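# Move desk cardboard box to bookcase bottom shelf back

## Task

Take the cardboard box that sits on the desk and set it upright (not tilted) on the bookcase's lowest shelf, with the whole box inside the rear half of that shelf. When you finish, both blue foam blocks must also be on that shelf. Knocking over anything that stands on the floor fails the job, and so does the robot falling over or ending up tilted.

## Robot and tools

ROBOT. TidyBot++: a base 0.54 m long, 0.50 m wide and 0.38 m tall on four powered casters, carrying one seven-joint arm that ends in a single right hand with five fingers. The shoulder sits 0.12 m ahead of the base centre and 0.68 m up. It starts folded with the hand pointing down, sticking out up to 0.15 m in front. Cameras: base_camera and wrist_camera. The wrist camera sits on the little-finger side and looks at the hand point. A loose object may occasionally get a brief nudge from outside.

FRAMES. Base frame: origin on the floor below the base centre, x forward, y left, z up, in metres. Odometry frame: the base frame as it was at the start. base_odometry counts wheel turns only, so slip looks like travel; heading is in radians, left positive, -3.142 to 3.142. base_tilt is in degrees, forward and right positive.

move. One action per call. Arguments:
- base: an object of relative offsets, measured along the base's own axes at the moment the command begins. translate_m (forward +, metres, -2 to 2), strafe_m (left +, metres, -2 to 2), rotate_rad (counter-clockwise from above +, radians, -6.3 to 6.3). These are displacements from where the base is, not places.
- joints: an object keyed by joint name, each value an absolute target. Arm joints in radians: joint_1_rad (any angle; positive turns the arm clockwise from above, the opposite sense to heading), joint_2_rad (-2.249 to 2.249, 0 = upper arm vertical, + leans forward), joint_3_rad (any angle), joint_4_rad (elbow, -2.579 to 2.579, 0 straight), joint_5_rad (any), joint_6_rad (wrist, -2.099 to 2.099), joint_7_rad (any; turns the hand about its axis). Unbounded joints take the short way round, so send steps under half a turn. Hand keys use a unitless -1 to 1 scale, +1 open/straight and -1 closed: hand_little, hand_ring, hand_middle, hand_index, hand_thumb_bend, hand_thumb_turn (+1 beside the palm, -1 opposite the fingers). Two settings that move nothing: hand_force_limit (-1 to 1, mapping linearly from about 0 N to 10 N fingertip force, 15 N for the thumb motors) and hand_speed (-0.96 to 1; full speed from +0.48 up).
- target: one flat list of seven numbers, an absolute hand pose in the base frame: x, y, z in metres then quaternion qw, qx, qy, qz, the same layout hand_pose prints. With target, joints may carry only the hand keys and the two settings; any arm joint makes the call refused.
- speeds: caps for this action only, keyed translate_m / strafe_m (0.05 to 0.5 m/s) and rotate_rad (0.1 to 1.57 rad/s). If translating and strafing together, give a speed under only one key.
- min_time_s: 0.1 to 8 s, the least duration of each arm motion.
- cameras: list of base_camera, wrist_camera or all; [] for none.
- blocking: true (default) returns when everything is at rest; false returns in about half a second while motion continues.
A move with no action just reports state and pictures.

wait: seconds from 0 to 10, plus optional cameras; commands nothing and returns early once running moves settle. stop: brakes all your running motions; braked parts read "stopped" and may keep pressing on what they touch. zoom_image: camera name and region [x0, y0, x1, y1] in pixels from the top-left, up to 504 by 504, taken from the newest image of that camera. show_instructions: shows the reference page. finished_scene: optional scene 1; ends the attempt permanently, so the result must already be stable.

RESULT LINES. base_status, joint_status, hand_status: "moving", "done" (for the base this only means wheels turned enough), "off_target" (resting away from the goal), "not_followed" (a target was withheld, e.g. self-collision or an unreachable pose), and the stops "contact_stop", "time_out", "torque_fault", "limit_stop_at_motor_heat". After an unrequested stop, the rest of that reply's move, wait and finished_scene calls are skipped. hand_pose: where the hand point is; hand_target: where it would be with every joint on target. hand_stopped_by gives six words for little, ring, middle, index, thumb_bend, thumb_turn: moving, target, force, stalled or fault. The *_load_n values are fingertip forces in newtons, positive when pushed open; a lost grip shows as loads dropping to about zero. motor_effort is percent of maximum torque with the peak in brackets. Watch for ARM HIT, MOTOR HOT and OVER-TEMPERATURE FAULT lines.

HAND GEOMETRY. The hand point is 0.045 m in front of the palm; its +z runs along straight fingers, +y out of the palm, +x across the palm away from the thumb. Straight fingers reach about 0.07 m past it. Thumb turned in plus fingers can wrap objects roughly 0.035 to 0.065 m thick. To grip gently, close with hand_speed at -0.94 or below; a new target must differ by at least 0.002 to start a motor.

PRACTICAL NOTES. Poses may land a few centimetres off; correct by adding the error to your last target's x, y, z, and hold a loaded hand with hand_target values rather than hand_pose. The arm sags under load and does not avoid obstacles, so keep it clear of furniture and the base. A downward-pointing hand tops out near 0.93 m high close to the base. Default base speed is fast enough to slam into furniture, so approach slowly. Avoid: dropping or releasing moving objects, hard pushes, catching a raised arm while driving (tipping), stretching far out from close range, toppling anything on the floor, finger overload, torque faults and overheated motors from long stretched holds.

Each tool is called as name(argument=value, ...) on one line, values as JSON.

Reference images:

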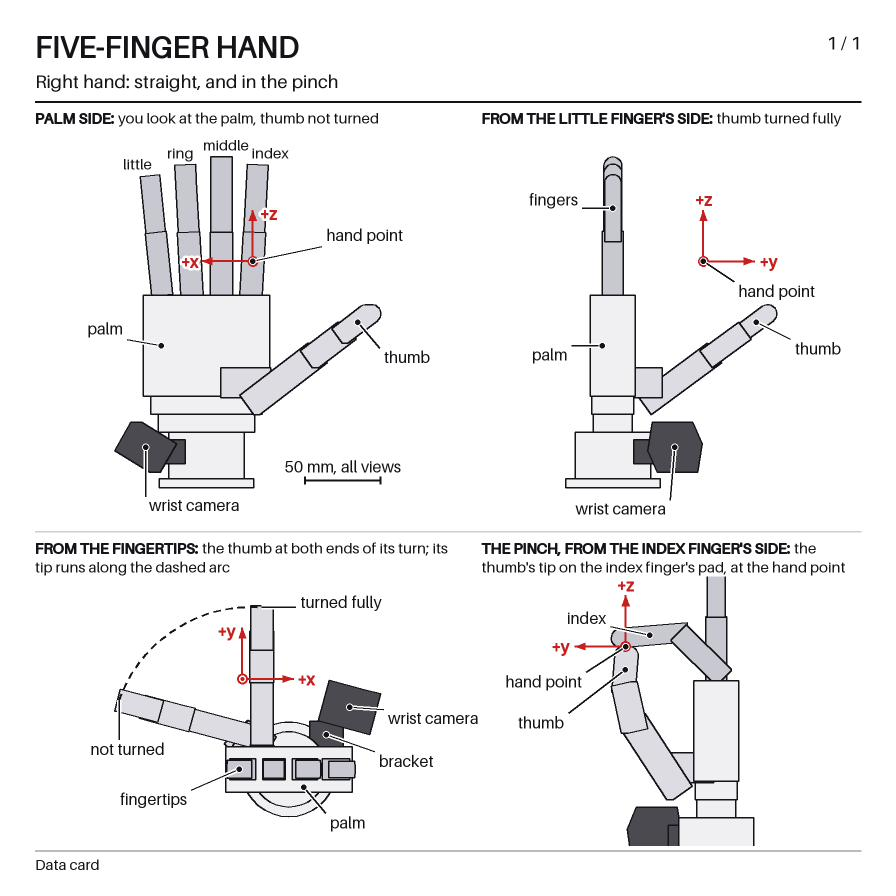

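## Session

move()

Scene clock: 0.00 s.
Motor temperatures (°C): [30 25 25 25 36 27 36]
base_odometry: x=+0.000 y=+0.000 heading=+0.000
base_tilt: forward=-0.2 right=-0.6
base_status: not commanded
joint_positions: joint_1_rad=-0.032 joint_2_rad=-0.320 joint_3_rad=+3.094 joint_4_rad=-2.552 joint_5_rad=-0.003 joint_6_rad=-0.859 joint_7_rad=+1.525 hand_little=+1.000 hand_ring=+1.000 hand_middle=+1.000 hand_index=+1.000 hand_thumb_turn=+1.000 hand_thumb_bend=+1.000 hand_force_limit=+0.000 hand_speed=-0.800
joint_status: not commanded
hand_stopped_by: target,target,target,target,target,target
little_load_n: 0.0
ring_load_n: 0.0
middle_load_n: 0.0
index_load_n: 0.5
thumb_bend_load_n: 0.0
thumb_turn_load_n: 0.0
motor_effort: joint_1_rad=+0 joint_2_rad=-1 joint_3_rad=-1 joint_4_rad=+11 joint_5_rad=+1 joint_6_rad=+0 joint_7_rad=+0
hand_pose: x=+0.2791 y=+0.0715 z=+0.5672 quat_wxyz=(+0.025, -0.015, +1.000, -0.005) (m; base frame)
hand_target: x=+0.2794 y=+0.0715 z=+0.5674 quat_wxyz=(+0.026, -0.015, +1.000, -0.005) (m; base frame)
hand_status: not commanded
pictures: base_camera, wrist_camera
Images, in order (width x height): base_camera 644x364, wrist_camera 504x504.

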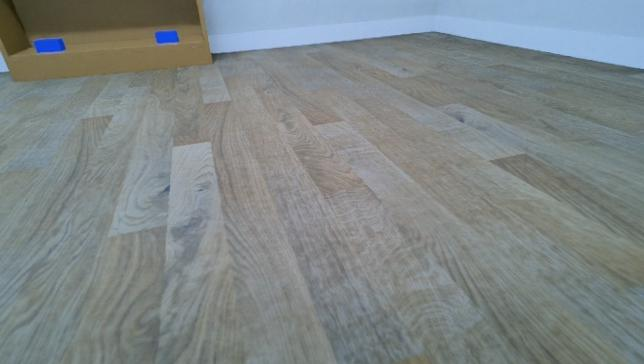

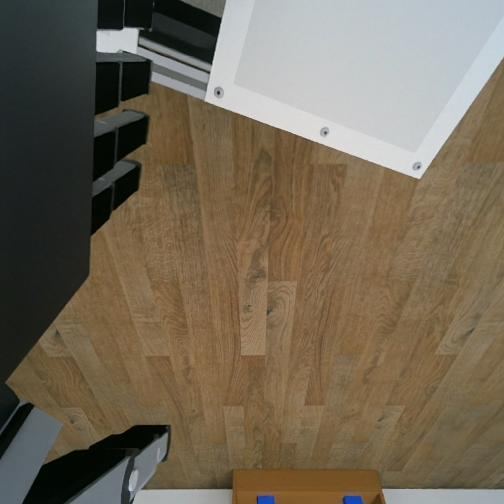

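move(joints={"joint_1_rad": 0, "joint_2_rad": -1.2, "joint_3_rad": 3.142, "joint_4_rad": -2.03, "joint_5_rad": 0, "joint_6_rad": -0.203, "joint_7_rad": -1.832}, cameras=["all"])

Scene clock: 5.37 s.
move: done
base_odometry: x=+0.000 y=+0.000 heading=+0.000
base_tilt: forward=-0.2 right=-0.6
base_status: not commanded
joint_positions: joint_1_rad=-0.027 joint_2_rad=-1.198 joint_3_rad=+3.127 joint_4_rad=-2.044 joint_5_rad=-0.003 joint_6_rad=-0.258 joint_7_rad=+4.385 hand_little=+1.000 hand_ring=+1.000 hand_middle=+1.000 hand_index=+1.000 hand_thumb_turn=+1.000 hand_thumb_bend=+1.000 hand_force_limit=+0.000 hand_speed=-0.800
joint_status: all done
hand_stopped_by: target,target,target,target,target,target
little_load_n: 0.0
ring_load_n: 0.0
middle_load_n: 0.0
index_load_n: 0.0
thumb_bend_load_n: 0.0
thumb_turn_load_n: 0.0
motor_effort: joint_1_rad=+0(1) joint_2_rad=+15(18) joint_3_rad=+0(2) joint_4_rad=+12(18) joint_5_rad=+1(2) joint_6_rad=+7(9) joint_7_rad=+0(1)
hand_pose: x=+0.2730 y=-0.0342 z=+1.1457 quat_wxyz=(+0.150, -0.519, +0.072, -0.838)
hand_target: x=+0.2586 y=-0.0490 z=+1.1725 quat_wxyz=(+0.113, -0.490, +0.065, -0.862)
hand_status: not commanded
pictures: base_camera, wrist_camera
Images, in order (width x height): base_camera 644x364, wrist_camera 504x504.

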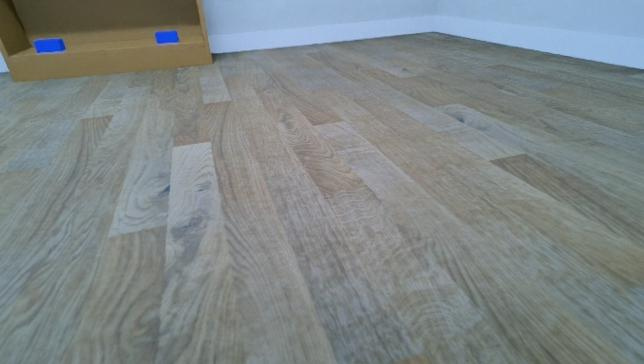

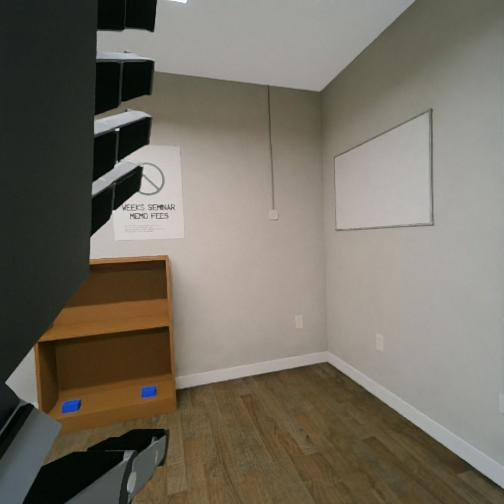

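move(base={"rotate_rad": 0.7}, cameras=["all"])

move(base={"rotate_rad": 1.0}, cameras=["all"])

move(base={"rotate_rad": 1.2}, cameras=["all"])

Scene clock: 9.93 s.
move: done
base_odometry: x=+0.000 y=+0.000 heading=+0.700
base_tilt: forward=-0.2 right=-0.6
base_status: done
joint_positions: joint_1_rad=-0.022 joint_2_rad=-1.198 joint_3_rad=+3.129 joint_4_rad=-2.044 joint_5_rad=-0.003 joint_6_rad=-0.257 joint_7_rad=+4.388 hand_little=+1.000 hand_ring=+1.000 hand_middle=+1.000 hand_index=+1.000 hand_thumb_turn=+1.000 hand_thumb_bend=+1.000 hand_force_limit=+0.000 hand_speed=-0.800
joint_status: not commanded
hand_stopped_by: target,target,target,target,target,target
little_load_n: 0.0
ring_load_n: 0.0
middle_load_n: 0.0
index_load_n: 0.0
thumb_bend_load_n: 0.0
thumb_turn_load_n: 0.0
motor_effort: joint_1_rad=+0(1) joint_2_rad=+15(16) joint_3_rad=+0(1) joint_4_rad=+13(14) joint_5_rad=+0(1) joint_6_rad=+7(7) joint_7_rad=+0(0)
hand_pose: x=+0.2728 y=-0.0359 z=+1.1458 quat_wxyz=(+0.147, -0.519, +0.073, -0.839)
hand_target: x=+0.2586 y=-0.0490 z=+1.1725 quat_wxyz=(+0.113, -0.490, +0.065, -0.862)
hand_status: not commanded
pictures: base_camera, wrist_camera
Images, in order (width x height): base_camera 644x364, wrist_camera 504x504.

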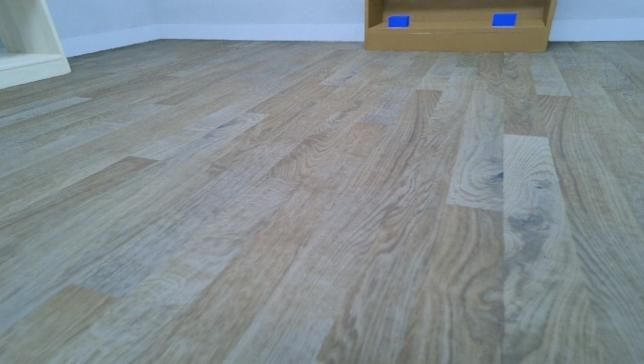

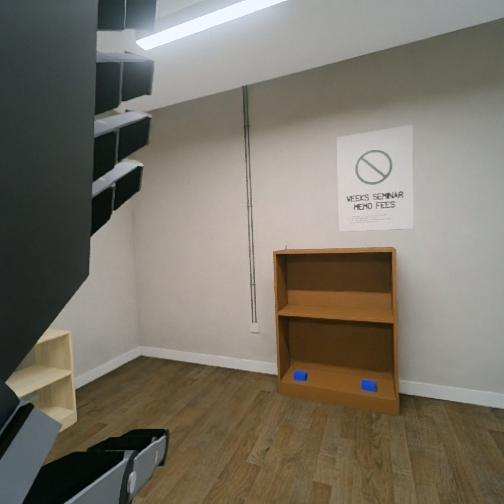

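Scene clock: 11.97 s.
move: done
base_odometry: x=+0.000 y=+0.000 heading=+1.700
base_tilt: forward=-0.2 right=-0.6
base_status: done
joint_positions: joint_1_rad=-0.021 joint_2_rad=-1.198 joint_3_rad=+3.129 joint_4_rad=-2.044 joint_5_rad=-0.003 joint_6_rad=-0.257 joint_7_rad=+4.388 hand_little=+1.000 hand_ring=+1.000 hand_middle=+1.000 hand_index=+1.000 hand_thumb_turn=+1.000 hand_thumb_bend=+1.000 hand_force_limit=+0.000 hand_speed=-0.800
joint_status: not commanded
hand_stopped_by: target,target,target,target,target,target
little_load_n: 0.0
ring_load_n: 0.0
middle_load_n: 0.0
index_load_n: 0.0
thumb_bend_load_n: 0.0
thumb_turn_load_n: 0.0
motor_effort: joint_1_rad=+0(1) joint_2_rad=+15(16) joint_3_rad=+0(1) joint_4_rad=+14(14) joint_5_rad=+1(1) joint_6_rad=+7(7) joint_7_rad=+0(0)
hand_pose: x=+0.2727 y=-0.0362 z=+1.1459 quat_wxyz=(+0.147, -0.519, +0.074, -0.839)
hand_target: x=+0.2586 y=-0.0490 z=+1.1725 quat_wxyz=(+0.113, -0.490, +0.065, -0.862)
hand_status: not commanded
pictures: base_camera, wrist_camera
Images, in order (width x height): base_camera 644x364, wrist_camera 504x504.

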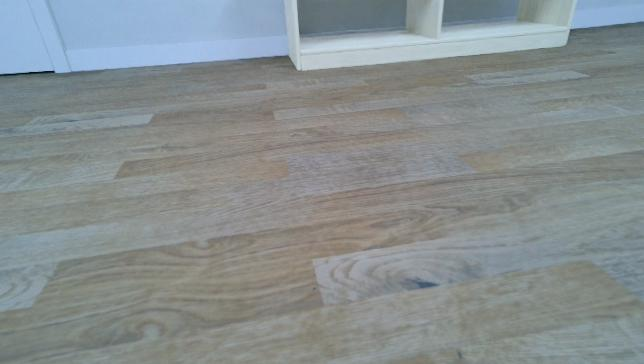

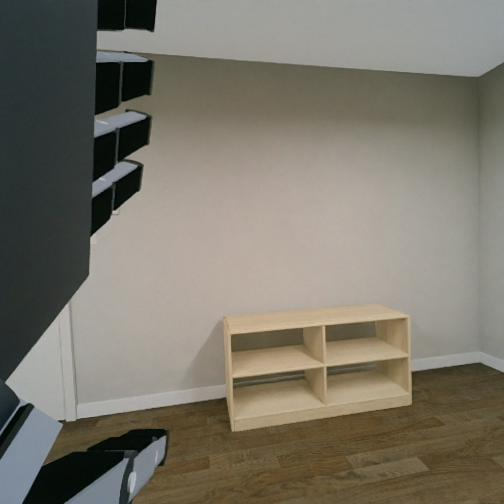

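Scene clock: 14.00 s.
move: done
base_odometry: x=+0.000 y=+0.000 heading=+2.900
base_tilt: forward=-0.2 right=-0.7
base_status: done
joint_positions: joint_1_rad=-0.020 joint_2_rad=-1.198 joint_3_rad=+3.129 joint_4_rad=-2.044 joint_5_rad=-0.003 joint_6_rad=-0.257 joint_7_rad=+4.388 hand_little=+1.000 hand_ring=+1.000 hand_middle=+1.000 hand_index=+1.000 hand_thumb_turn=+1.000 hand_thumb_bend=+1.000 hand_force_limit=+0.000 hand_speed=-0.800
joint_status: not commanded
hand_stopped_by: target,target,target,target,target,target
little_load_n: 0.0
ring_load_n: 0.0
middle_load_n: 0.0
index_load_n: 0.0
thumb_bend_load_n: 0.0
thumb_turn_load_n: 0.0
motor_effort: joint_1_rad=-1(1) joint_2_rad=+15(16) joint_3_rad=+0(1) joint_4_rad=+14(14) joint_5_rad=+1(1) joint_6_rad=+7(8) joint_7_rad=+0(0)
hand_pose: x=+0.2727 y=-0.0364 z=+1.1459 quat_wxyz=(+0.146, -0.519, +0.074, -0.839)
hand_target: x=+0.2586 y=-0.0490 z=+1.1725 quat_wxyz=(+0.113, -0.490, +0.065, -0.862)
hand_status: not commanded
pictures: base_camera, wrist_camera
Images, in order (width x height): base_camera 644x364, wrist_camera 504x504.

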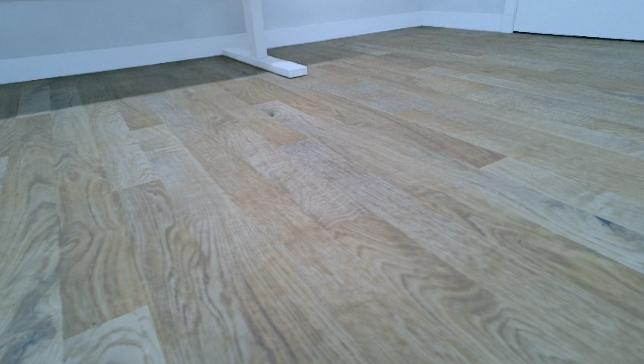

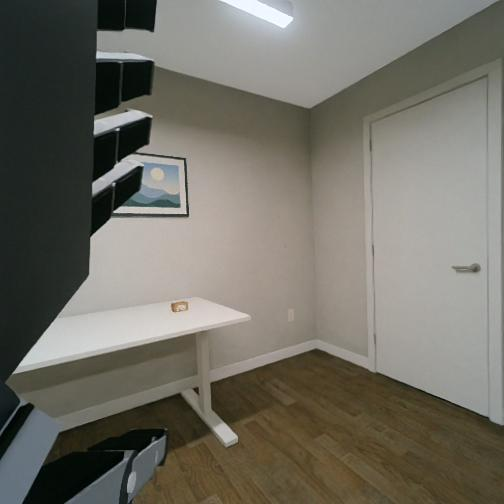

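move(base={"rotate_rad": 0.7}, cameras=["all"])

zoom_image(camera="wrist_camera", region=[250, 260, 400, 360])

move(base={"rotate_rad": 1.2}, cameras=["all"])

Scene clock: 17.50 s.
move: done
base_odometry: x=+0.000 y=+0.000 heading=-2.683
base_tilt: forward=-0.2 right=-0.6
base_status: done
joint_positions: joint_1_rad=-0.020 joint_2_rad=-1.198 joint_3_rad=+3.129 joint_4_rad=-2.044 joint_5_rad=-0.003 joint_6_rad=-0.257 joint_7_rad=+4.388 hand_little=+1.000 hand_ring=+1.000 hand_middle=+1.000 hand_index=+1.000 hand_thumb_turn=+1.000 hand_thumb_bend=+1.000 hand_force_limit=+0.000 hand_speed=-0.800
joint_status: not commanded
hand_stopped_by: target,target,target,target,target,target
little_load_n: 0.0
ring_load_n: 0.0
middle_load_n: 0.0
index_load_n: 0.0
thumb_bend_load_n: 0.0
thumb_turn_load_n: 0.0
motor_effort: joint_1_rad=+0(1) joint_2_rad=+15(16) joint_3_rad=+0(1) joint_4_rad=+13(14) joint_5_rad=+1(1) joint_6_rad=+7(7) joint_7_rad=+0(0)
hand_pose: x=+0.2727 y=-0.0365 z=+1.1459 quat_wxyz=(+0.146, -0.519, +0.074, -0.839)
hand_target: x=+0.2586 y=-0.0490 z=+1.1725 quat_wxyz=(+0.113, -0.490, +0.065, -0.862)
hand_status: not commanded
pictures: base_camera, wrist_camera
Images, in order (width x height): base_camera 644x364, wrist_camera 504x504.

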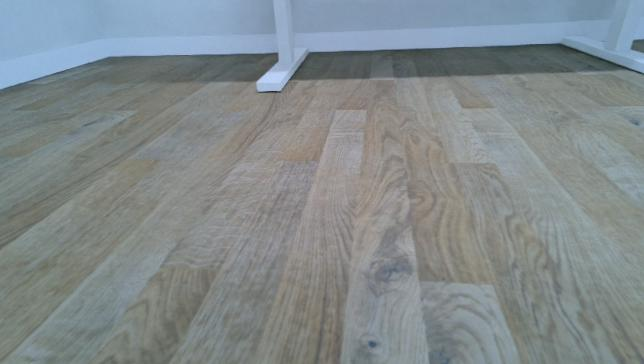

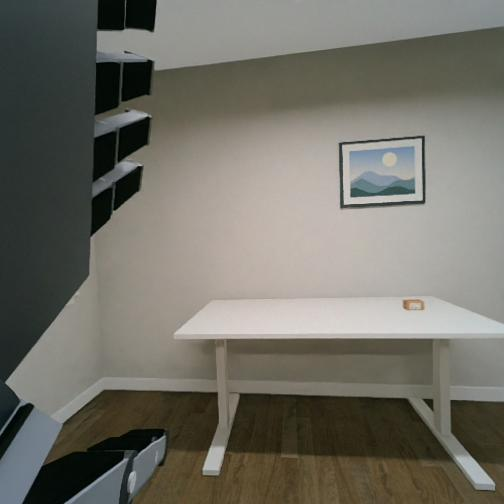

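Scaled by 3.360.

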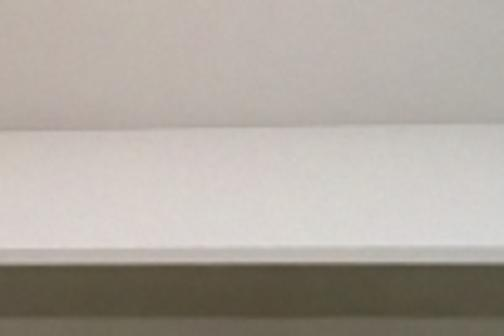

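Scene clock: 19.53 s.
move: done
base_odometry: x=+0.000 y=+0.000 heading=-1.483
base_tilt: forward=-0.2 right=-0.6
base_status: done
joint_positions: joint_1_rad=-0.019 joint_2_rad=-1.198 joint_3_rad=+3.129 joint_4_rad=-2.044 joint_5_rad=-0.003 joint_6_rad=-0.257 joint_7_rad=+4.388 hand_little=+1.000 hand_ring=+1.000 hand_middle=+1.000 hand_index=+1.000 hand_thumb_turn=+1.000 hand_thumb_bend=+1.000 hand_force_limit=+0.000 hand_speed=-0.800
joint_status: not commanded
hand_stopped_by: target,target,target,target,target,target
little_load_n: 0.0
ring_load_n: 0.0
middle_load_n: 0.0
index_load_n: 0.0
thumb_bend_load_n: 0.0
thumb_turn_load_n: 0.0
motor_effort: joint_1_rad=-1(1) joint_2_rad=+15(16) joint_3_rad=+0(1) joint_4_rad=+14(14) joint_5_rad=+1(1) joint_6_rad=+7(7) joint_7_rad=+0(0)
hand_pose: x=+0.2727 y=-0.0366 z=+1.1459 quat_wxyz=(+0.146, -0.519, +0.074, -0.839)
hand_target: x=+0.2586 y=-0.0490 z=+1.1725 quat_wxyz=(+0.113, -0.490, +0.065, -0.862)
hand_status: not commanded
pictures: base_camera, wrist_camera
Images, in order (width x height): base_camera 644x364, wrist_camera 504x504.

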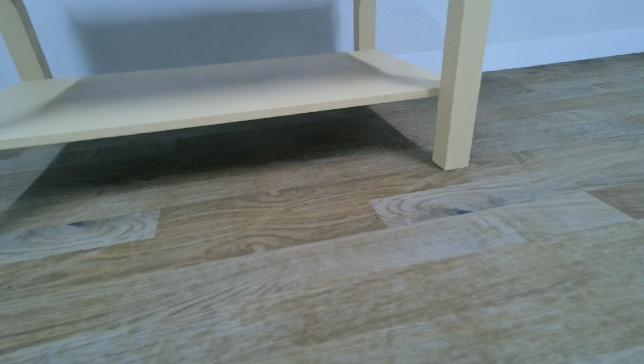

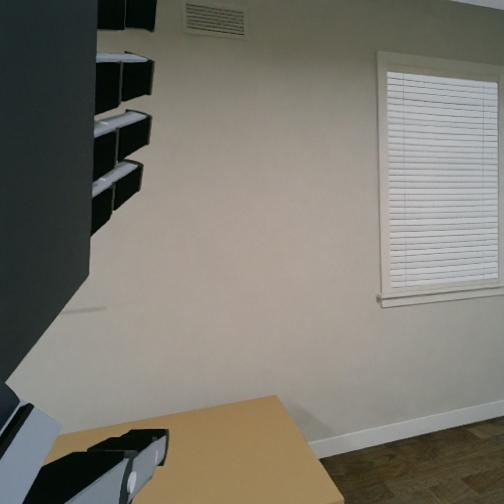

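move(base={"rotate_rad": -1.33}, cameras=["all"])

move(base={"translate_m": 0.4}, cameras=["all"])

Scene clock: 40.47 s.
move: done
base_odometry: x=+0.000 y=+0.000 heading=-2.813
base_tilt: forward=-0.2 right=-0.7
base_status: done
joint_positions: joint_1_rad=-0.018 joint_2_rad=-1.198 joint_3_rad=+3.130 joint_4_rad=-2.044 joint_5_rad=-0.003 joint_6_rad=-0.257 joint_7_rad=+4.388 hand_little=+1.000 hand_ring=+1.000 hand_middle=+1.000 hand_index=+1.000 hand_thumb_turn=+1.000 hand_thumb_bend=+1.000 hand_force_limit=+0.000 hand_speed=-0.800
joint_status: not commanded
hand_stopped_by: target,target,target,target,target,target
little_load_n: -0.5
ring_load_n: 0.0
middle_load_n: 0.0
index_load_n: 0.0
thumb_bend_load_n: 0.0
thumb_turn_load_n: 0.0
motor_effort: joint_1_rad=+0(1) joint_2_rad=+15(16) joint_3_rad=+0(1) joint_4_rad=+13(14) joint_5_rad=+1(1) joint_6_rad=+8(8) joint_7_rad=+0(0)
hand_pose: x=+0.2726 y=-0.0372 z=+1.1459 quat_wxyz=(+0.145, -0.518, +0.075, -0.839)
hand_target: x=+0.2586 y=-0.0490 z=+1.1725 quat_wxyz=(+0.113, -0.490, +0.065, -0.862)
hand_status: not commanded
pictures: base_camera, wrist_camera
Images, in order (width x height): base_camera 644x364, wrist_camera 504x504.

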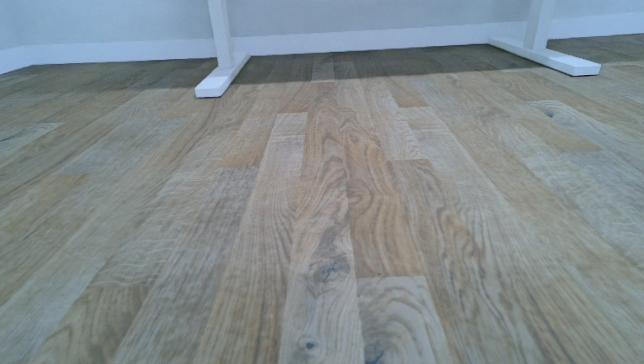

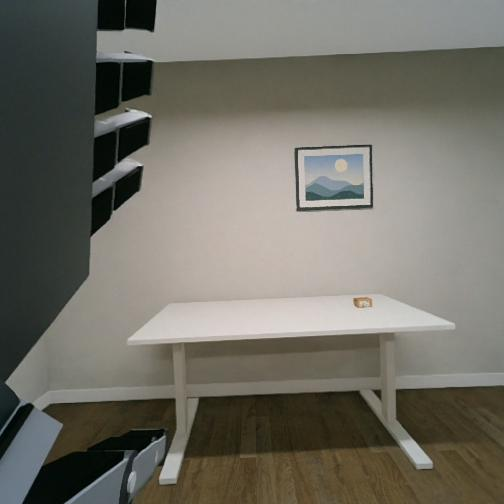

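Scene clock: 42.60 s.
move: done
base_odometry: x=-0.379 y=-0.129 heading=-2.813
base_tilt: forward=-0.2 right=-0.7
base_status: done
joint_positions: joint_1_rad=-0.018 joint_2_rad=-1.197 joint_3_rad=+3.130 joint_4_rad=-2.044 joint_5_rad=-0.003 joint_6_rad=-0.255 joint_7_rad=+4.388 hand_little=+1.000 hand_ring=+1.000 hand_middle=+1.000 hand_index=+1.000 hand_thumb_turn=+1.000 hand_thumb_bend=+1.000 hand_force_limit=+0.000 hand_speed=-0.800
joint_status: not commanded
hand_stopped_by: target,target,target,target,target,target
little_load_n: 0.0
ring_load_n: 0.0
middle_load_n: 0.0
index_load_n: 0.0
thumb_bend_load_n: 0.0
thumb_turn_load_n: 0.0
motor_effort: joint_1_rad=+0(1) joint_2_rad=+15(18) joint_3_rad=+0(1) joint_4_rad=+13(14) joint_5_rad=+1(1) joint_6_rad=+7(7) joint_7_rad=+0(0)
hand_pose: x=+0.2725 y=-0.0372 z=+1.1466 quat_wxyz=(+0.145, -0.518, +0.075, -0.840)
hand_target: x=+0.2586 y=-0.0490 z=+1.1725 quat_wxyz=(+0.113, -0.490, +0.065, -0.862)
hand_status: not commanded
pictures: base_camera, wrist_camera
Images, in order (width x height): base_camera 644x364, wrist_camera 504x504.

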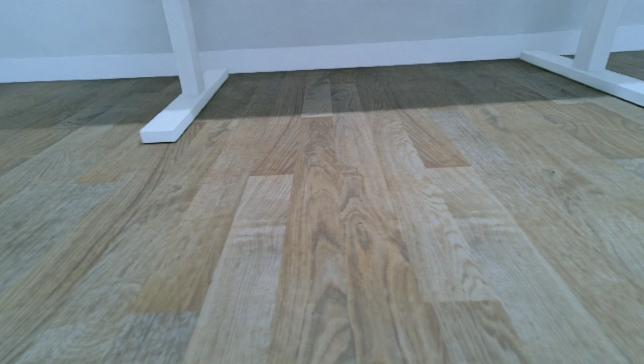

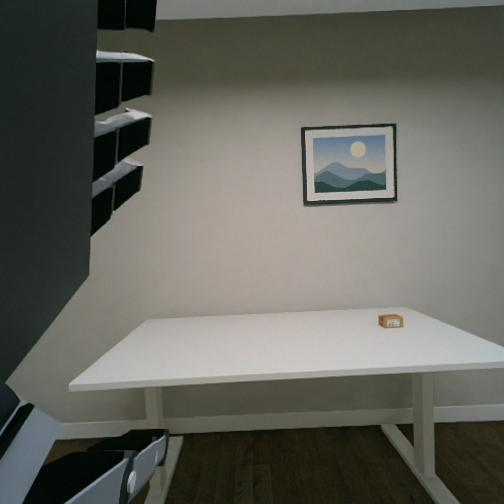

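move(base={"translate_m": 0.35, "strafe_m": -0.72}, cameras=["all"])

Scene clock: 69.40 s.
move: done
base_odometry: x=-0.942 y=+0.440 heading=-2.813
base_tilt: forward=-0.2 right=-0.6
base_status: done
joint_positions: joint_1_rad=-0.016 joint_2_rad=-1.198 joint_3_rad=+3.137 joint_4_rad=-2.044 joint_5_rad=-0.003 joint_6_rad=-0.254 joint_7_rad=+4.388 hand_little=+1.000 hand_ring=+1.000 hand_middle=+1.000 hand_index=+1.000 hand_thumb_turn=+1.000 hand_thumb_bend=+1.000 hand_force_limit=+0.000 hand_speed=-0.800
joint_status: not commanded
hand_stopped_by: target,target,target,target,target,target
little_load_n: 0.0
ring_load_n: 0.0
middle_load_n: 0.0
index_load_n: 0.0
thumb_bend_load_n: 0.0
thumb_turn_load_n: 0.5
motor_effort: joint_1_rad=+0(2) joint_2_rad=+16(16) joint_3_rad=-1(3) joint_4_rad=+13(15) joint_5_rad=+0(1) joint_6_rad=+7(7) joint_7_rad=+0(0)
hand_pose: x=+0.2723 y=-0.0408 z=+1.1466 quat_wxyz=(+0.145, -0.517, +0.079, -0.840)
hand_target: x=+0.2586 y=-0.0490 z=+1.1725 quat_wxyz=(+0.113, -0.490, +0.065, -0.862)
hand_status: not commanded
pictures: base_camera, wrist_camera
Images, in order (width x height): base_camera 644x364, wrist_camera 504x504.

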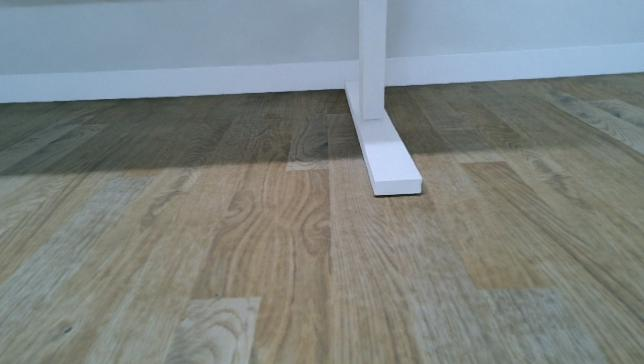

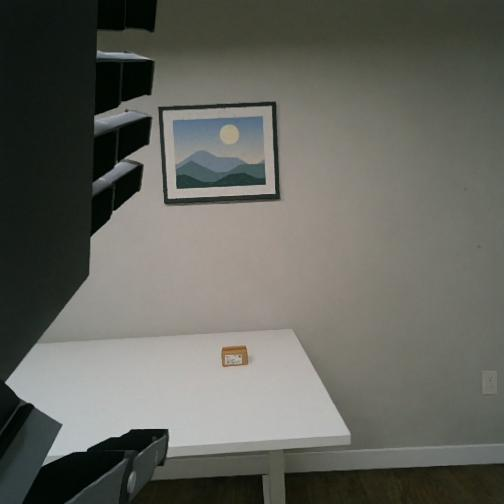

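zoom_image(camera="wrist_camera", region=[190, 320, 290, 390])

Scaled by 5.040.

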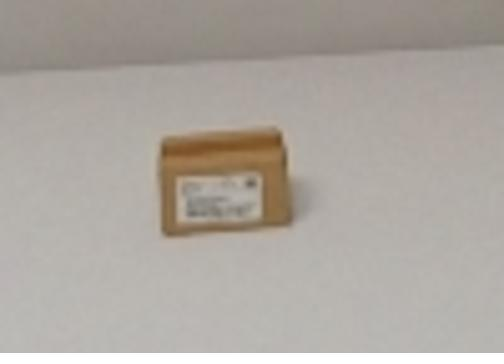

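move(base={"strafe_m": -1.0}, cameras=["all"])

Scene clock: 102.40 s.
move: done
base_odometry: x=-1.265 y=+1.386 heading=-2.813
base_tilt: forward=-0.2 right=-0.6
base_status: done
joint_positions: joint_1_rad=-0.014 joint_2_rad=-1.198 joint_3_rad=+3.138 joint_4_rad=-2.044 joint_5_rad=-0.003 joint_6_rad=-0.254 joint_7_rad=+4.388 hand_little=+1.000 hand_ring=+1.000 hand_middle=+1.000 hand_index=+1.000 hand_thumb_turn=+1.000 hand_thumb_bend=+1.000 hand_force_limit=+0.000 hand_speed=-0.800
joint_status: not commanded
hand_stopped_by: target,target,target,target,target,target
little_load_n: 0.0
ring_load_n: 0.0
middle_load_n: 0.0
index_load_n: 0.0
thumb_bend_load_n: 0.0
thumb_turn_load_n: 0.0
motor_effort: joint_1_rad=+0(2) joint_2_rad=+16(16) joint_3_rad=+0(3) joint_4_rad=+13(14) joint_5_rad=+1(1) joint_6_rad=+7(7) joint_7_rad=+0(0)
hand_pose: x=+0.2722 y=-0.0418 z=+1.1466 quat_wxyz=(+0.145, -0.517, +0.080, -0.840)
hand_target: x=+0.2586 y=-0.0490 z=+1.1725 quat_wxyz=(+0.113, -0.490, +0.065, -0.862)
hand_status: not commanded
pictures: base_camera, wrist_camera
Images, in order (width x height): base_camera 644x364, wrist_camera 504x504.

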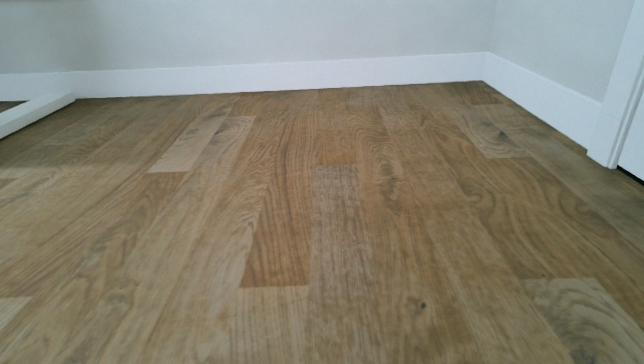

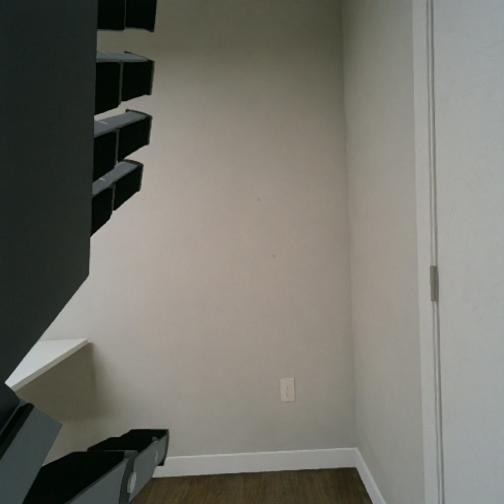

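move(base={"translate_m": 0.5}, cameras=[])

move(base={"rotate_rad": 1.571}, cameras=["all"])

move(base={"strafe_m": -0.45}, cameras=["all"])

Scene clock: 109.00 s.
move: done
base_odometry: x=-1.739 y=+1.225 heading=-2.813
base_tilt: forward=-0.2 right=-0.6
base_status: done
joint_positions: joint_1_rad=-0.014 joint_2_rad=-1.197 joint_3_rad=+3.138 joint_4_rad=-2.043 joint_5_rad=-0.003 joint_6_rad=-0.253 joint_7_rad=+4.388 hand_little=+1.000 hand_ring=+1.000 hand_middle=+1.000 hand_index=+1.000 hand_thumb_turn=+1.000 hand_thumb_bend=+1.000 hand_force_limit=+0.000 hand_speed=-0.800
joint_status: not commanded
hand_stopped_by: target,target,target,target,target,target
little_load_n: 0.0
ring_load_n: 0.0
middle_load_n: 0.0
index_load_n: 0.0
thumb_bend_load_n: 0.0
thumb_turn_load_n: 0.0
motor_effort: joint_1_rad=+0(1) joint_2_rad=+16(18) joint_3_rad=-1(1) joint_4_rad=+13(15) joint_5_rad=+0(1) joint_6_rad=+7(8) joint_7_rad=+0(0)
hand_pose: x=+0.2724 y=-0.0418 z=+1.1468 quat_wxyz=(+0.145, -0.516, +0.080, -0.840)
hand_target: x=+0.2586 y=-0.0490 z=+1.1725 quat_wxyz=(+0.113, -0.490, +0.065, -0.862)
hand_status: not commanded

Scene clock: 111.37 s.
move: done
base_odometry: x=-1.739 y=+1.225 heading=-1.242
base_tilt: forward=-0.2 right=-0.6
base_status: done
joint_positions: joint_1_rad=-0.014 joint_2_rad=-1.197 joint_3_rad=+3.138 joint_4_rad=-2.043 joint_5_rad=-0.003 joint_6_rad=-0.253 joint_7_rad=+4.388 hand_little=+1.000 hand_ring=+1.000 hand_middle=+1.000 hand_index=+1.000 hand_thumb_turn=+1.000 hand_thumb_bend=+1.000 hand_force_limit=+0.000 hand_speed=-0.800
joint_status: not commanded
hand_stopped_by: target,target,target,target,target,target
little_load_n: 0.0
ring_load_n: 0.0
middle_load_n: 0.0
index_load_n: 0.0
thumb_bend_load_n: 0.0
thumb_turn_load_n: 0.0
motor_effort: joint_1_rad=+0(1) joint_2_rad=+15(16) joint_3_rad=+0(1) joint_4_rad=+13(14) joint_5_rad=+1(1) joint_6_rad=+7(8) joint_7_rad=+0(0)
hand_pose: x=+0.2724 y=-0.0418 z=+1.1468 quat_wxyz=(+0.145, -0.516, +0.080, -0.840)
hand_target: x=+0.2586 y=-0.0490 z=+1.1725 quat_wxyz=(+0.113, -0.490, +0.065, -0.862)
hand_status: not commanded
pictures: base_camera, wrist_camera
Images, in order (width x height): base_camera 644x364, wrist_camera 504x504.

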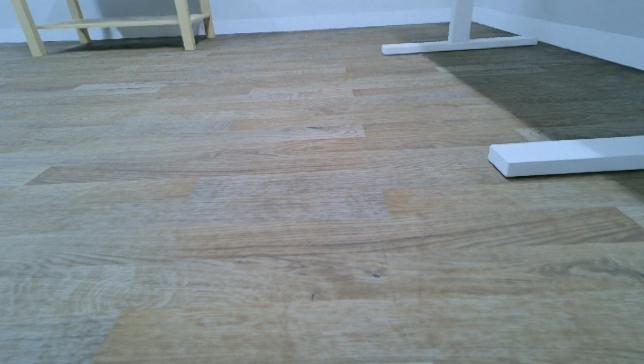

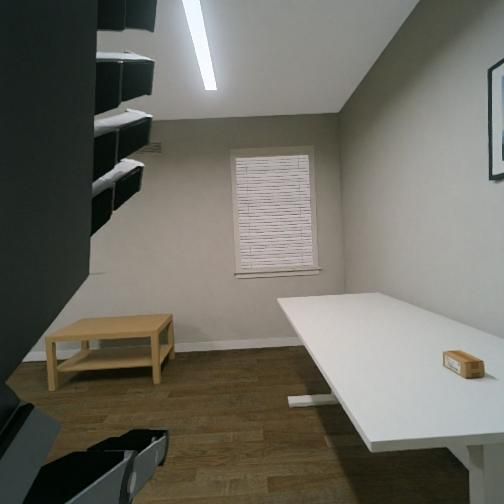

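Scene clock: 113.60 s.
move: done
base_odometry: x=-2.165 y=+1.080 heading=-1.242
base_tilt: forward=-0.2 right=-0.6
base_status: done
joint_positions: joint_1_rad=-0.014 joint_2_rad=-1.197 joint_3_rad=+3.142 joint_4_rad=-2.043 joint_5_rad=-0.003 joint_6_rad=-0.253 joint_7_rad=+4.388 hand_little=+1.000 hand_ring=+1.000 hand_middle=+1.000 hand_index=+1.000 hand_thumb_turn=+1.000 hand_thumb_bend=+1.000 hand_force_limit=+0.000 hand_speed=-0.800
joint_status: not commanded
hand_stopped_by: target,target,target,target,target,target
little_load_n: 0.0
ring_load_n: -0.5
middle_load_n: 0.0
index_load_n: 0.0
thumb_bend_load_n: 0.0
thumb_turn_load_n: 0.0
motor_effort: joint_1_rad=+0(2) joint_2_rad=+15(16) joint_3_rad=+0(2) joint_4_rad=+13(14) joint_5_rad=+1(1) joint_6_rad=+7(8) joint_7_rad=+0(0)
hand_pose: x=+0.2724 y=-0.0435 z=+1.1467 quat_wxyz=(+0.145, -0.516, +0.081, -0.840)
hand_target: x=+0.2586 y=-0.0490 z=+1.1725 quat_wxyz=(+0.113, -0.490, +0.065, -0.862)
hand_status: not commanded
pictures: base_camera, wrist_camera
Images, in order (width x height): base_camera 644x364, wrist_camera 504x504.

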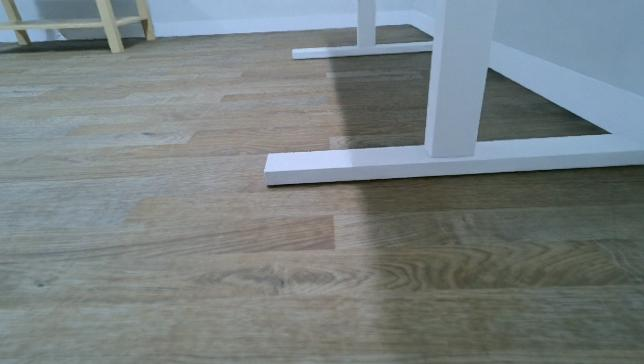

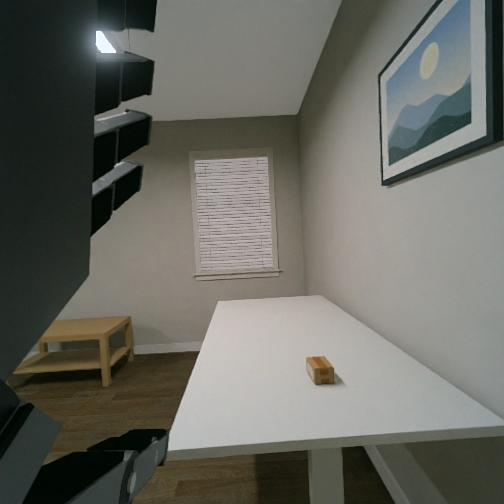

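zoom_image(camera="wrist_camera", region=[280, 330, 360, 400])

Scaled by 6.300.

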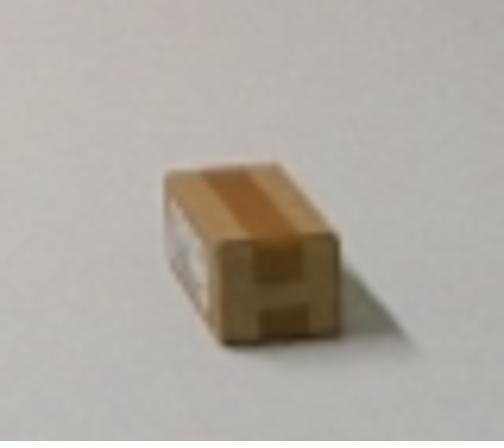

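move(base={"translate_m": 0.33, "strafe_m": -0.16}, speeds={"translate_m": 0.25}, joints={"hand_thumb_turn": -1, "joint_6_rad": -0.5}, cameras=["all"])

Scene clock: 142.77 s.
move: done
base_odometry: x=-2.210 y=+0.715 heading=-1.242
base_tilt: forward=-0.2 right=-0.6
base_status: done
joint_positions: joint_1_rad=-0.014 joint_2_rad=-1.199 joint_3_rad=+3.142 joint_4_rad=-2.037 joint_5_rad=-0.003 joint_6_rad=-0.488 joint_7_rad=+4.388 hand_little=+1.000 hand_ring=+1.000 hand_middle=+1.000 hand_index=+1.000 hand_thumb_turn=-1.000 hand_thumb_bend=+1.000 hand_force_limit=+0.000 hand_speed=-0.800
joint_status: all done
hand_stopped_by: target,target,target,target,target,target
little_load_n: 0.0
ring_load_n: 0.0
middle_load_n: 0.0
index_load_n: 0.0
thumb_bend_load_n: 0.0
thumb_turn_load_n: 0.0
motor_effort: joint_1_rad=+0(1) joint_2_rad=+15(18) joint_3_rad=+0(1) joint_4_rad=+14(15) joint_5_rad=+1(1) joint_6_rad=+8(9) joint_7_rad=+0(0)
hand_pose: x=+0.2855 y=-0.0432 z=+1.0759 quat_wxyz=(+0.134, -0.608, +0.096, -0.777)
hand_target: x=+0.2824 y=-0.0490 z=+1.0792 quat_wxyz=(+0.103, -0.612, +0.081, -0.780)
hand_status: not commanded
pictures: base_camera, wrist_camera
Images, in order (width x height): base_camera 644x364, wrist_camera 504x504.

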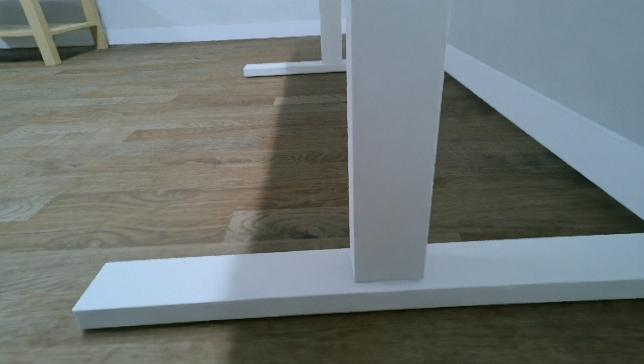

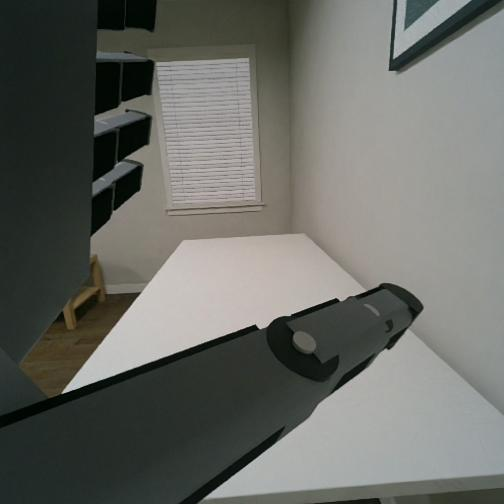

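move(target=[0.45, -0.15, 1.0, -0.0363, 0.9197, 0.0876, 0.3810], joints={"hand_thumb_turn": 1, "hand_speed": 0.4}, min_time_s=2, cameras=["wrist_camera"])

Scene clock: 156.73 s.
move: done
base_odometry: x=-2.210 y=+0.715 heading=-1.242
base_tilt: forward=-0.1 right=-0.6
base_status: not commanded
joint_positions: joint_1_rad=-1.205 joint_2_rad=-0.646 joint_3_rad=+3.656 joint_4_rad=-1.309 joint_5_rad=+0.560 joint_6_rad=-1.549 joint_7_rad=+4.459 hand_little=+1.000 hand_ring=+1.000 hand_middle=+1.000 hand_index=+1.000 hand_thumb_turn=+1.000 hand_thumb_bend=+1.000 hand_force_limit=+0.000 hand_speed=+0.400
joint_status: all done
hand_stopped_by: target,target,target,target,target,target
little_load_n: 0.0
ring_load_n: 0.0
middle_load_n: 0.0
index_load_n: 0.0
thumb_bend_load_n: 0.0
thumb_turn_load_n: 0.0
motor_effort: joint_1_rad=+0(1) joint_2_rad=+10(17) joint_3_rad=-6(6) joint_4_rad=+10(14) joint_5_rad=+1(1) joint_6_rad=+6(8) joint_7_rad=+0(0)
hand_pose: x=+0.4451 y=-0.1272 z=+0.9981 quat_wxyz=(+0.084, -0.914, -0.071, -0.391)
hand_target: x=+0.4500 y=-0.1500 z=+1.0000 quat_wxyz=(+0.036, -0.920, -0.088, -0.381)
hand_status: done (0.023 m and 6.0 deg from the pose sent, 0.210 m and 63.2 deg at the start)
Images, in order (width x height): wrist_camera 504x504.

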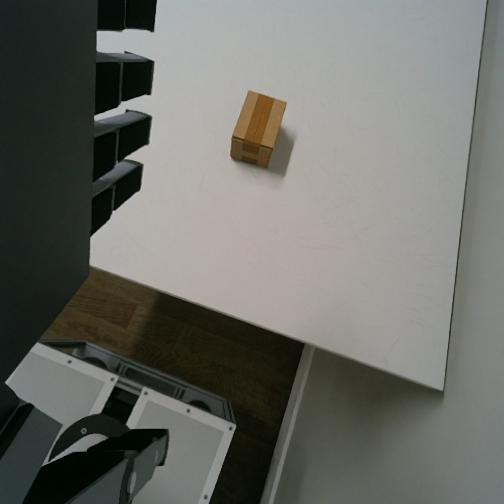

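move(base={"strafe_m": -0.12}, speeds={"strafe_m": 0.2}, joints={"joint_1_rad": -0.19, "joint_2_rad": 0.1, "joint_3_rad": 3.142, "joint_4_rad": -1.25, "joint_5_rad": 0, "joint_6_rad": -1.007, "joint_7_rad": -1.571}, min_time_s=3, cameras=["wrist_camera"])

Scene clock: 199.57 s.
move: done
base_odometry: x=-2.323 y=+0.677 heading=-1.242
base_tilt: forward=-0.2 right=-0.6
base_status: done
joint_positions: joint_1_rad=-0.215 joint_2_rad=+0.097 joint_3_rad=+3.157 joint_4_rad=-1.272 joint_5_rad=+0.070 joint_6_rad=-1.061 joint_7_rad=+4.648 hand_little=+1.000 hand_ring=+1.000 hand_middle=+1.000 hand_index=+1.000 hand_thumb_turn=+1.000 hand_thumb_bend=+1.000 hand_force_limit=+0.000 hand_speed=+0.400
joint_status: all done
hand_stopped_by: target,target,target,target,target,target
little_load_n: 0.0
ring_load_n: 0.0
middle_load_n: 0.0
index_load_n: 0.0
thumb_bend_load_n: 0.0
thumb_turn_load_n: 0.0
motor_effort: joint_1_rad=-1(2) joint_2_rad=-18(20) joint_3_rad=-1(6) joint_4_rad=+15(16) joint_5_rad=+1(4) joint_6_rad=+5(7) joint_7_rad=+0(1)
hand_pose: x=+0.6557 y=+0.0300 z=+0.9017 quat_wxyz=(+0.011, -0.934, -0.069, -0.350)
hand_target: x=+0.6746 y=+0.0467 z=+0.9196 quat_wxyz=(+0.036, -0.920, -0.087, -0.381)
hand_status: not commanded
Images, in order (width x height): wrist_camera 504x504.

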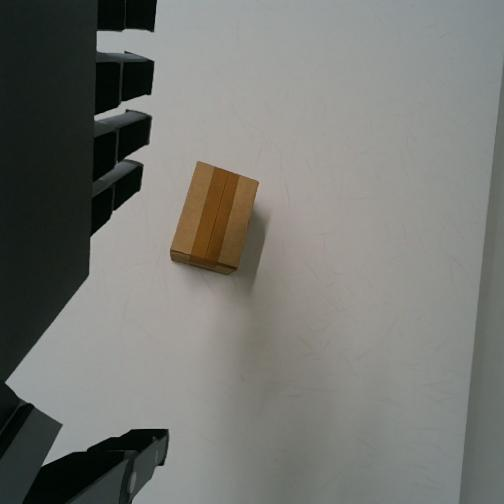

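move(base={"strafe_m": 0.95}, joints={"joint_1_rad": 0, "joint_2_rad": -0.6, "joint_3_rad": 3.142, "joint_4_rad": -1.9, "joint_5_rad": 0, "joint_6_rad": -0.8, "joint_7_rad": 3.142}, cameras=["wrist_camera"])

move(base={"rotate_rad": -1.481}, cameras=["all"])

Scene clock: 284.97 s.
move: done
base_odometry: x=-1.424 y=+0.983 heading=-1.242
base_tilt: forward=-0.2 right=-0.7
base_status: done
joint_positions: joint_1_rad=-0.025 joint_2_rad=-0.595 joint_3_rad=+3.149 joint_4_rad=-1.883 joint_5_rad=+0.063 joint_6_rad=-0.855 joint_7_rad=+3.206 hand_little=+1.000 hand_ring=+1.000 hand_middle=+1.000 hand_index=+1.000 hand_thumb_turn=+1.000 hand_thumb_bend=+1.000 hand_force_limit=+0.000 hand_speed=+0.400
joint_status: all done
hand_stopped_by: target,target,target,target,target,target
little_load_n: 0.0
ring_load_n: 0.0
middle_load_n: 0.0
index_load_n: 0.0
thumb_bend_load_n: 0.0
thumb_turn_load_n: -0.5
motor_effort: joint_1_rad=-1(2) joint_2_rad=+2(20) joint_3_rad=-1(3) joint_4_rad=+15(17) joint_5_rad=+1(2) joint_6_rad=+6(8) joint_7_rad=+0(1)
hand_pose: x=+0.4225 y=+0.0153 z=+0.8903 quat_wxyz=(+0.310, -0.650, +0.590, -0.366)
hand_target: x=+0.4320 y=+0.0320 z=+0.8986 quat_wxyz=(+0.352, -0.613, +0.613, -0.352)
hand_status: not commanded
Images, in order (width x height): wrist_camera 504x504.

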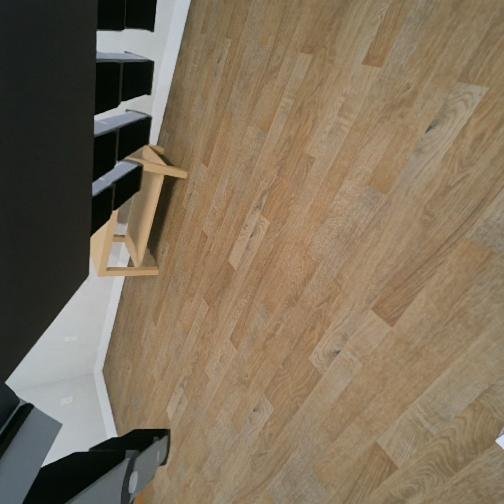

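Scene clock: 287.20 s.
move: done
base_odometry: x=-1.424 y=+0.983 heading=-2.723
base_tilt: forward=-0.2 right=-0.6
base_status: done
joint_positions: joint_1_rad=-0.022 joint_2_rad=-0.595 joint_3_rad=+3.149 joint_4_rad=-1.884 joint_5_rad=+0.062 joint_6_rad=-0.852 joint_7_rad=+3.206 hand_little=+1.000 hand_ring=+1.000 hand_middle=+1.000 hand_index=+1.000 hand_thumb_turn=+1.000 hand_thumb_bend=+1.000 hand_force_limit=+0.000 hand_speed=+0.400
joint_status: not commanded
hand_stopped_by: target,target,target,target,target,target
little_load_n: 0.0
ring_load_n: 0.0
middle_load_n: -0.5
index_load_n: 0.0
thumb_bend_load_n: 0.0
thumb_turn_load_n: 0.0
motor_effort: joint_1_rad=+0(1) joint_2_rad=+1(2) joint_3_rad=-1(2) joint_4_rad=+15(17) joint_5_rad=+1(1) joint_6_rad=+7(7) joint_7_rad=+0(0)
hand_pose: x=+0.4231 y=+0.0145 z=+0.8908 quat_wxyz=(+0.310, -0.648, +0.591, -0.367)
hand_target: x=+0.4320 y=+0.0320 z=+0.8986 quat_wxyz=(+0.352, -0.613, +0.613, -0.352)
hand_status: not commanded
pictures: base_camera, wrist_camera
Images, in order (width x height): base_camera 644x364, wrist_camera 504x504.

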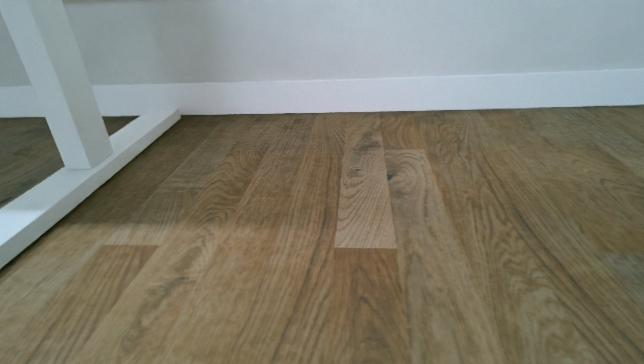

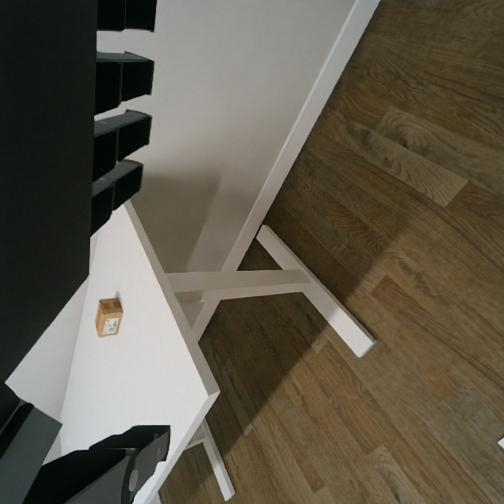

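move(base={"translate_m": 0.196, "strafe_m": 0.626}, joints={"joint_1_rad": 0.01, "joint_2_rad": 0.1, "joint_3_rad": 3.142, "joint_4_rad": -1.35, "joint_5_rad": -0.06, "joint_6_rad": -0.77, "joint_7_rad": 3.08}, min_time_s=3, cameras=["all"])

Scene clock: 302.00 s.
move: done
base_odometry: x=-1.349 y=+0.332 heading=-2.723
base_tilt: forward=-0.2 right=-0.7
base_status: done
joint_positions: joint_1_rad=-0.016 joint_2_rad=+0.095 joint_3_rad=+3.147 joint_4_rad=-1.371 joint_5_rad=+0.009 joint_6_rad=-0.822 joint_7_rad=+3.144 hand_little=+1.000 hand_ring=+1.000 hand_middle=+1.000 hand_index=+1.000 hand_thumb_turn=+1.000 hand_thumb_bend=+1.000 hand_force_limit=+0.000 hand_speed=+0.400
joint_status: all done
hand_stopped_by: target,target,target,target,target,target
little_load_n: 0.0
ring_load_n: 0.0
middle_load_n: 0.0
index_load_n: 0.0
thumb_bend_load_n: 0.0
thumb_turn_load_n: 0.0
motor_effort: joint_1_rad=+0(1) joint_2_rad=-19(21) joint_3_rad=-1(3) joint_4_rad=+15(17) joint_5_rad=+0(2) joint_6_rad=+6(7) joint_7_rad=+0(1)
hand_pose: x=+0.6744 y=+0.0355 z=+0.8762 quat_wxyz=(+0.291, -0.649, +0.639, -0.295)
hand_target: x=+0.6947 y=+0.0457 z=+0.8998 quat_wxyz=(+0.342, -0.603, +0.662, -0.286)
hand_status: not commanded
pictures: base_camera, wrist_camera
Images, in order (width x height): base_camera 644x364, wrist_camera 504x504.

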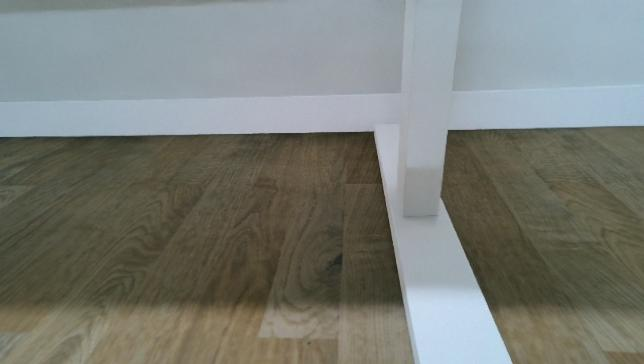

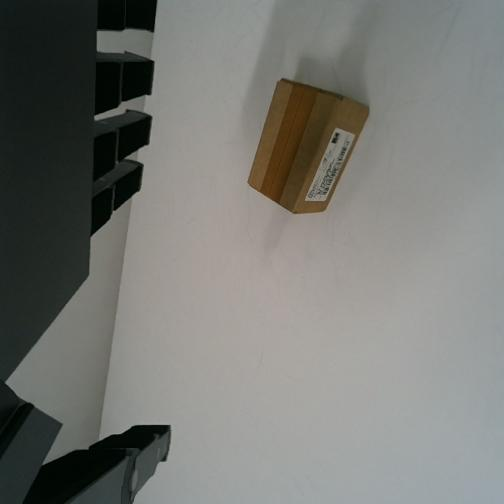

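zoom_image(camera="wrist_camera", region=[220, 60, 390, 230])

Scaled by 2.965.

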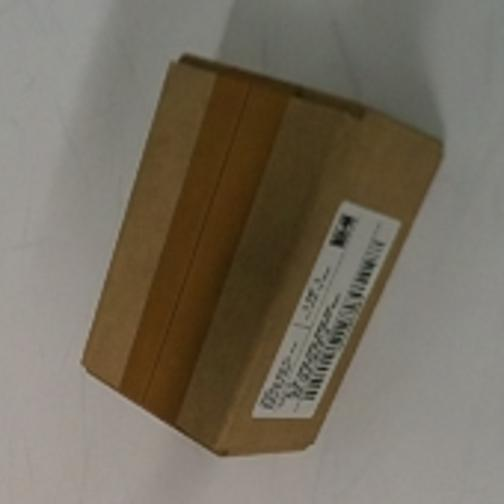

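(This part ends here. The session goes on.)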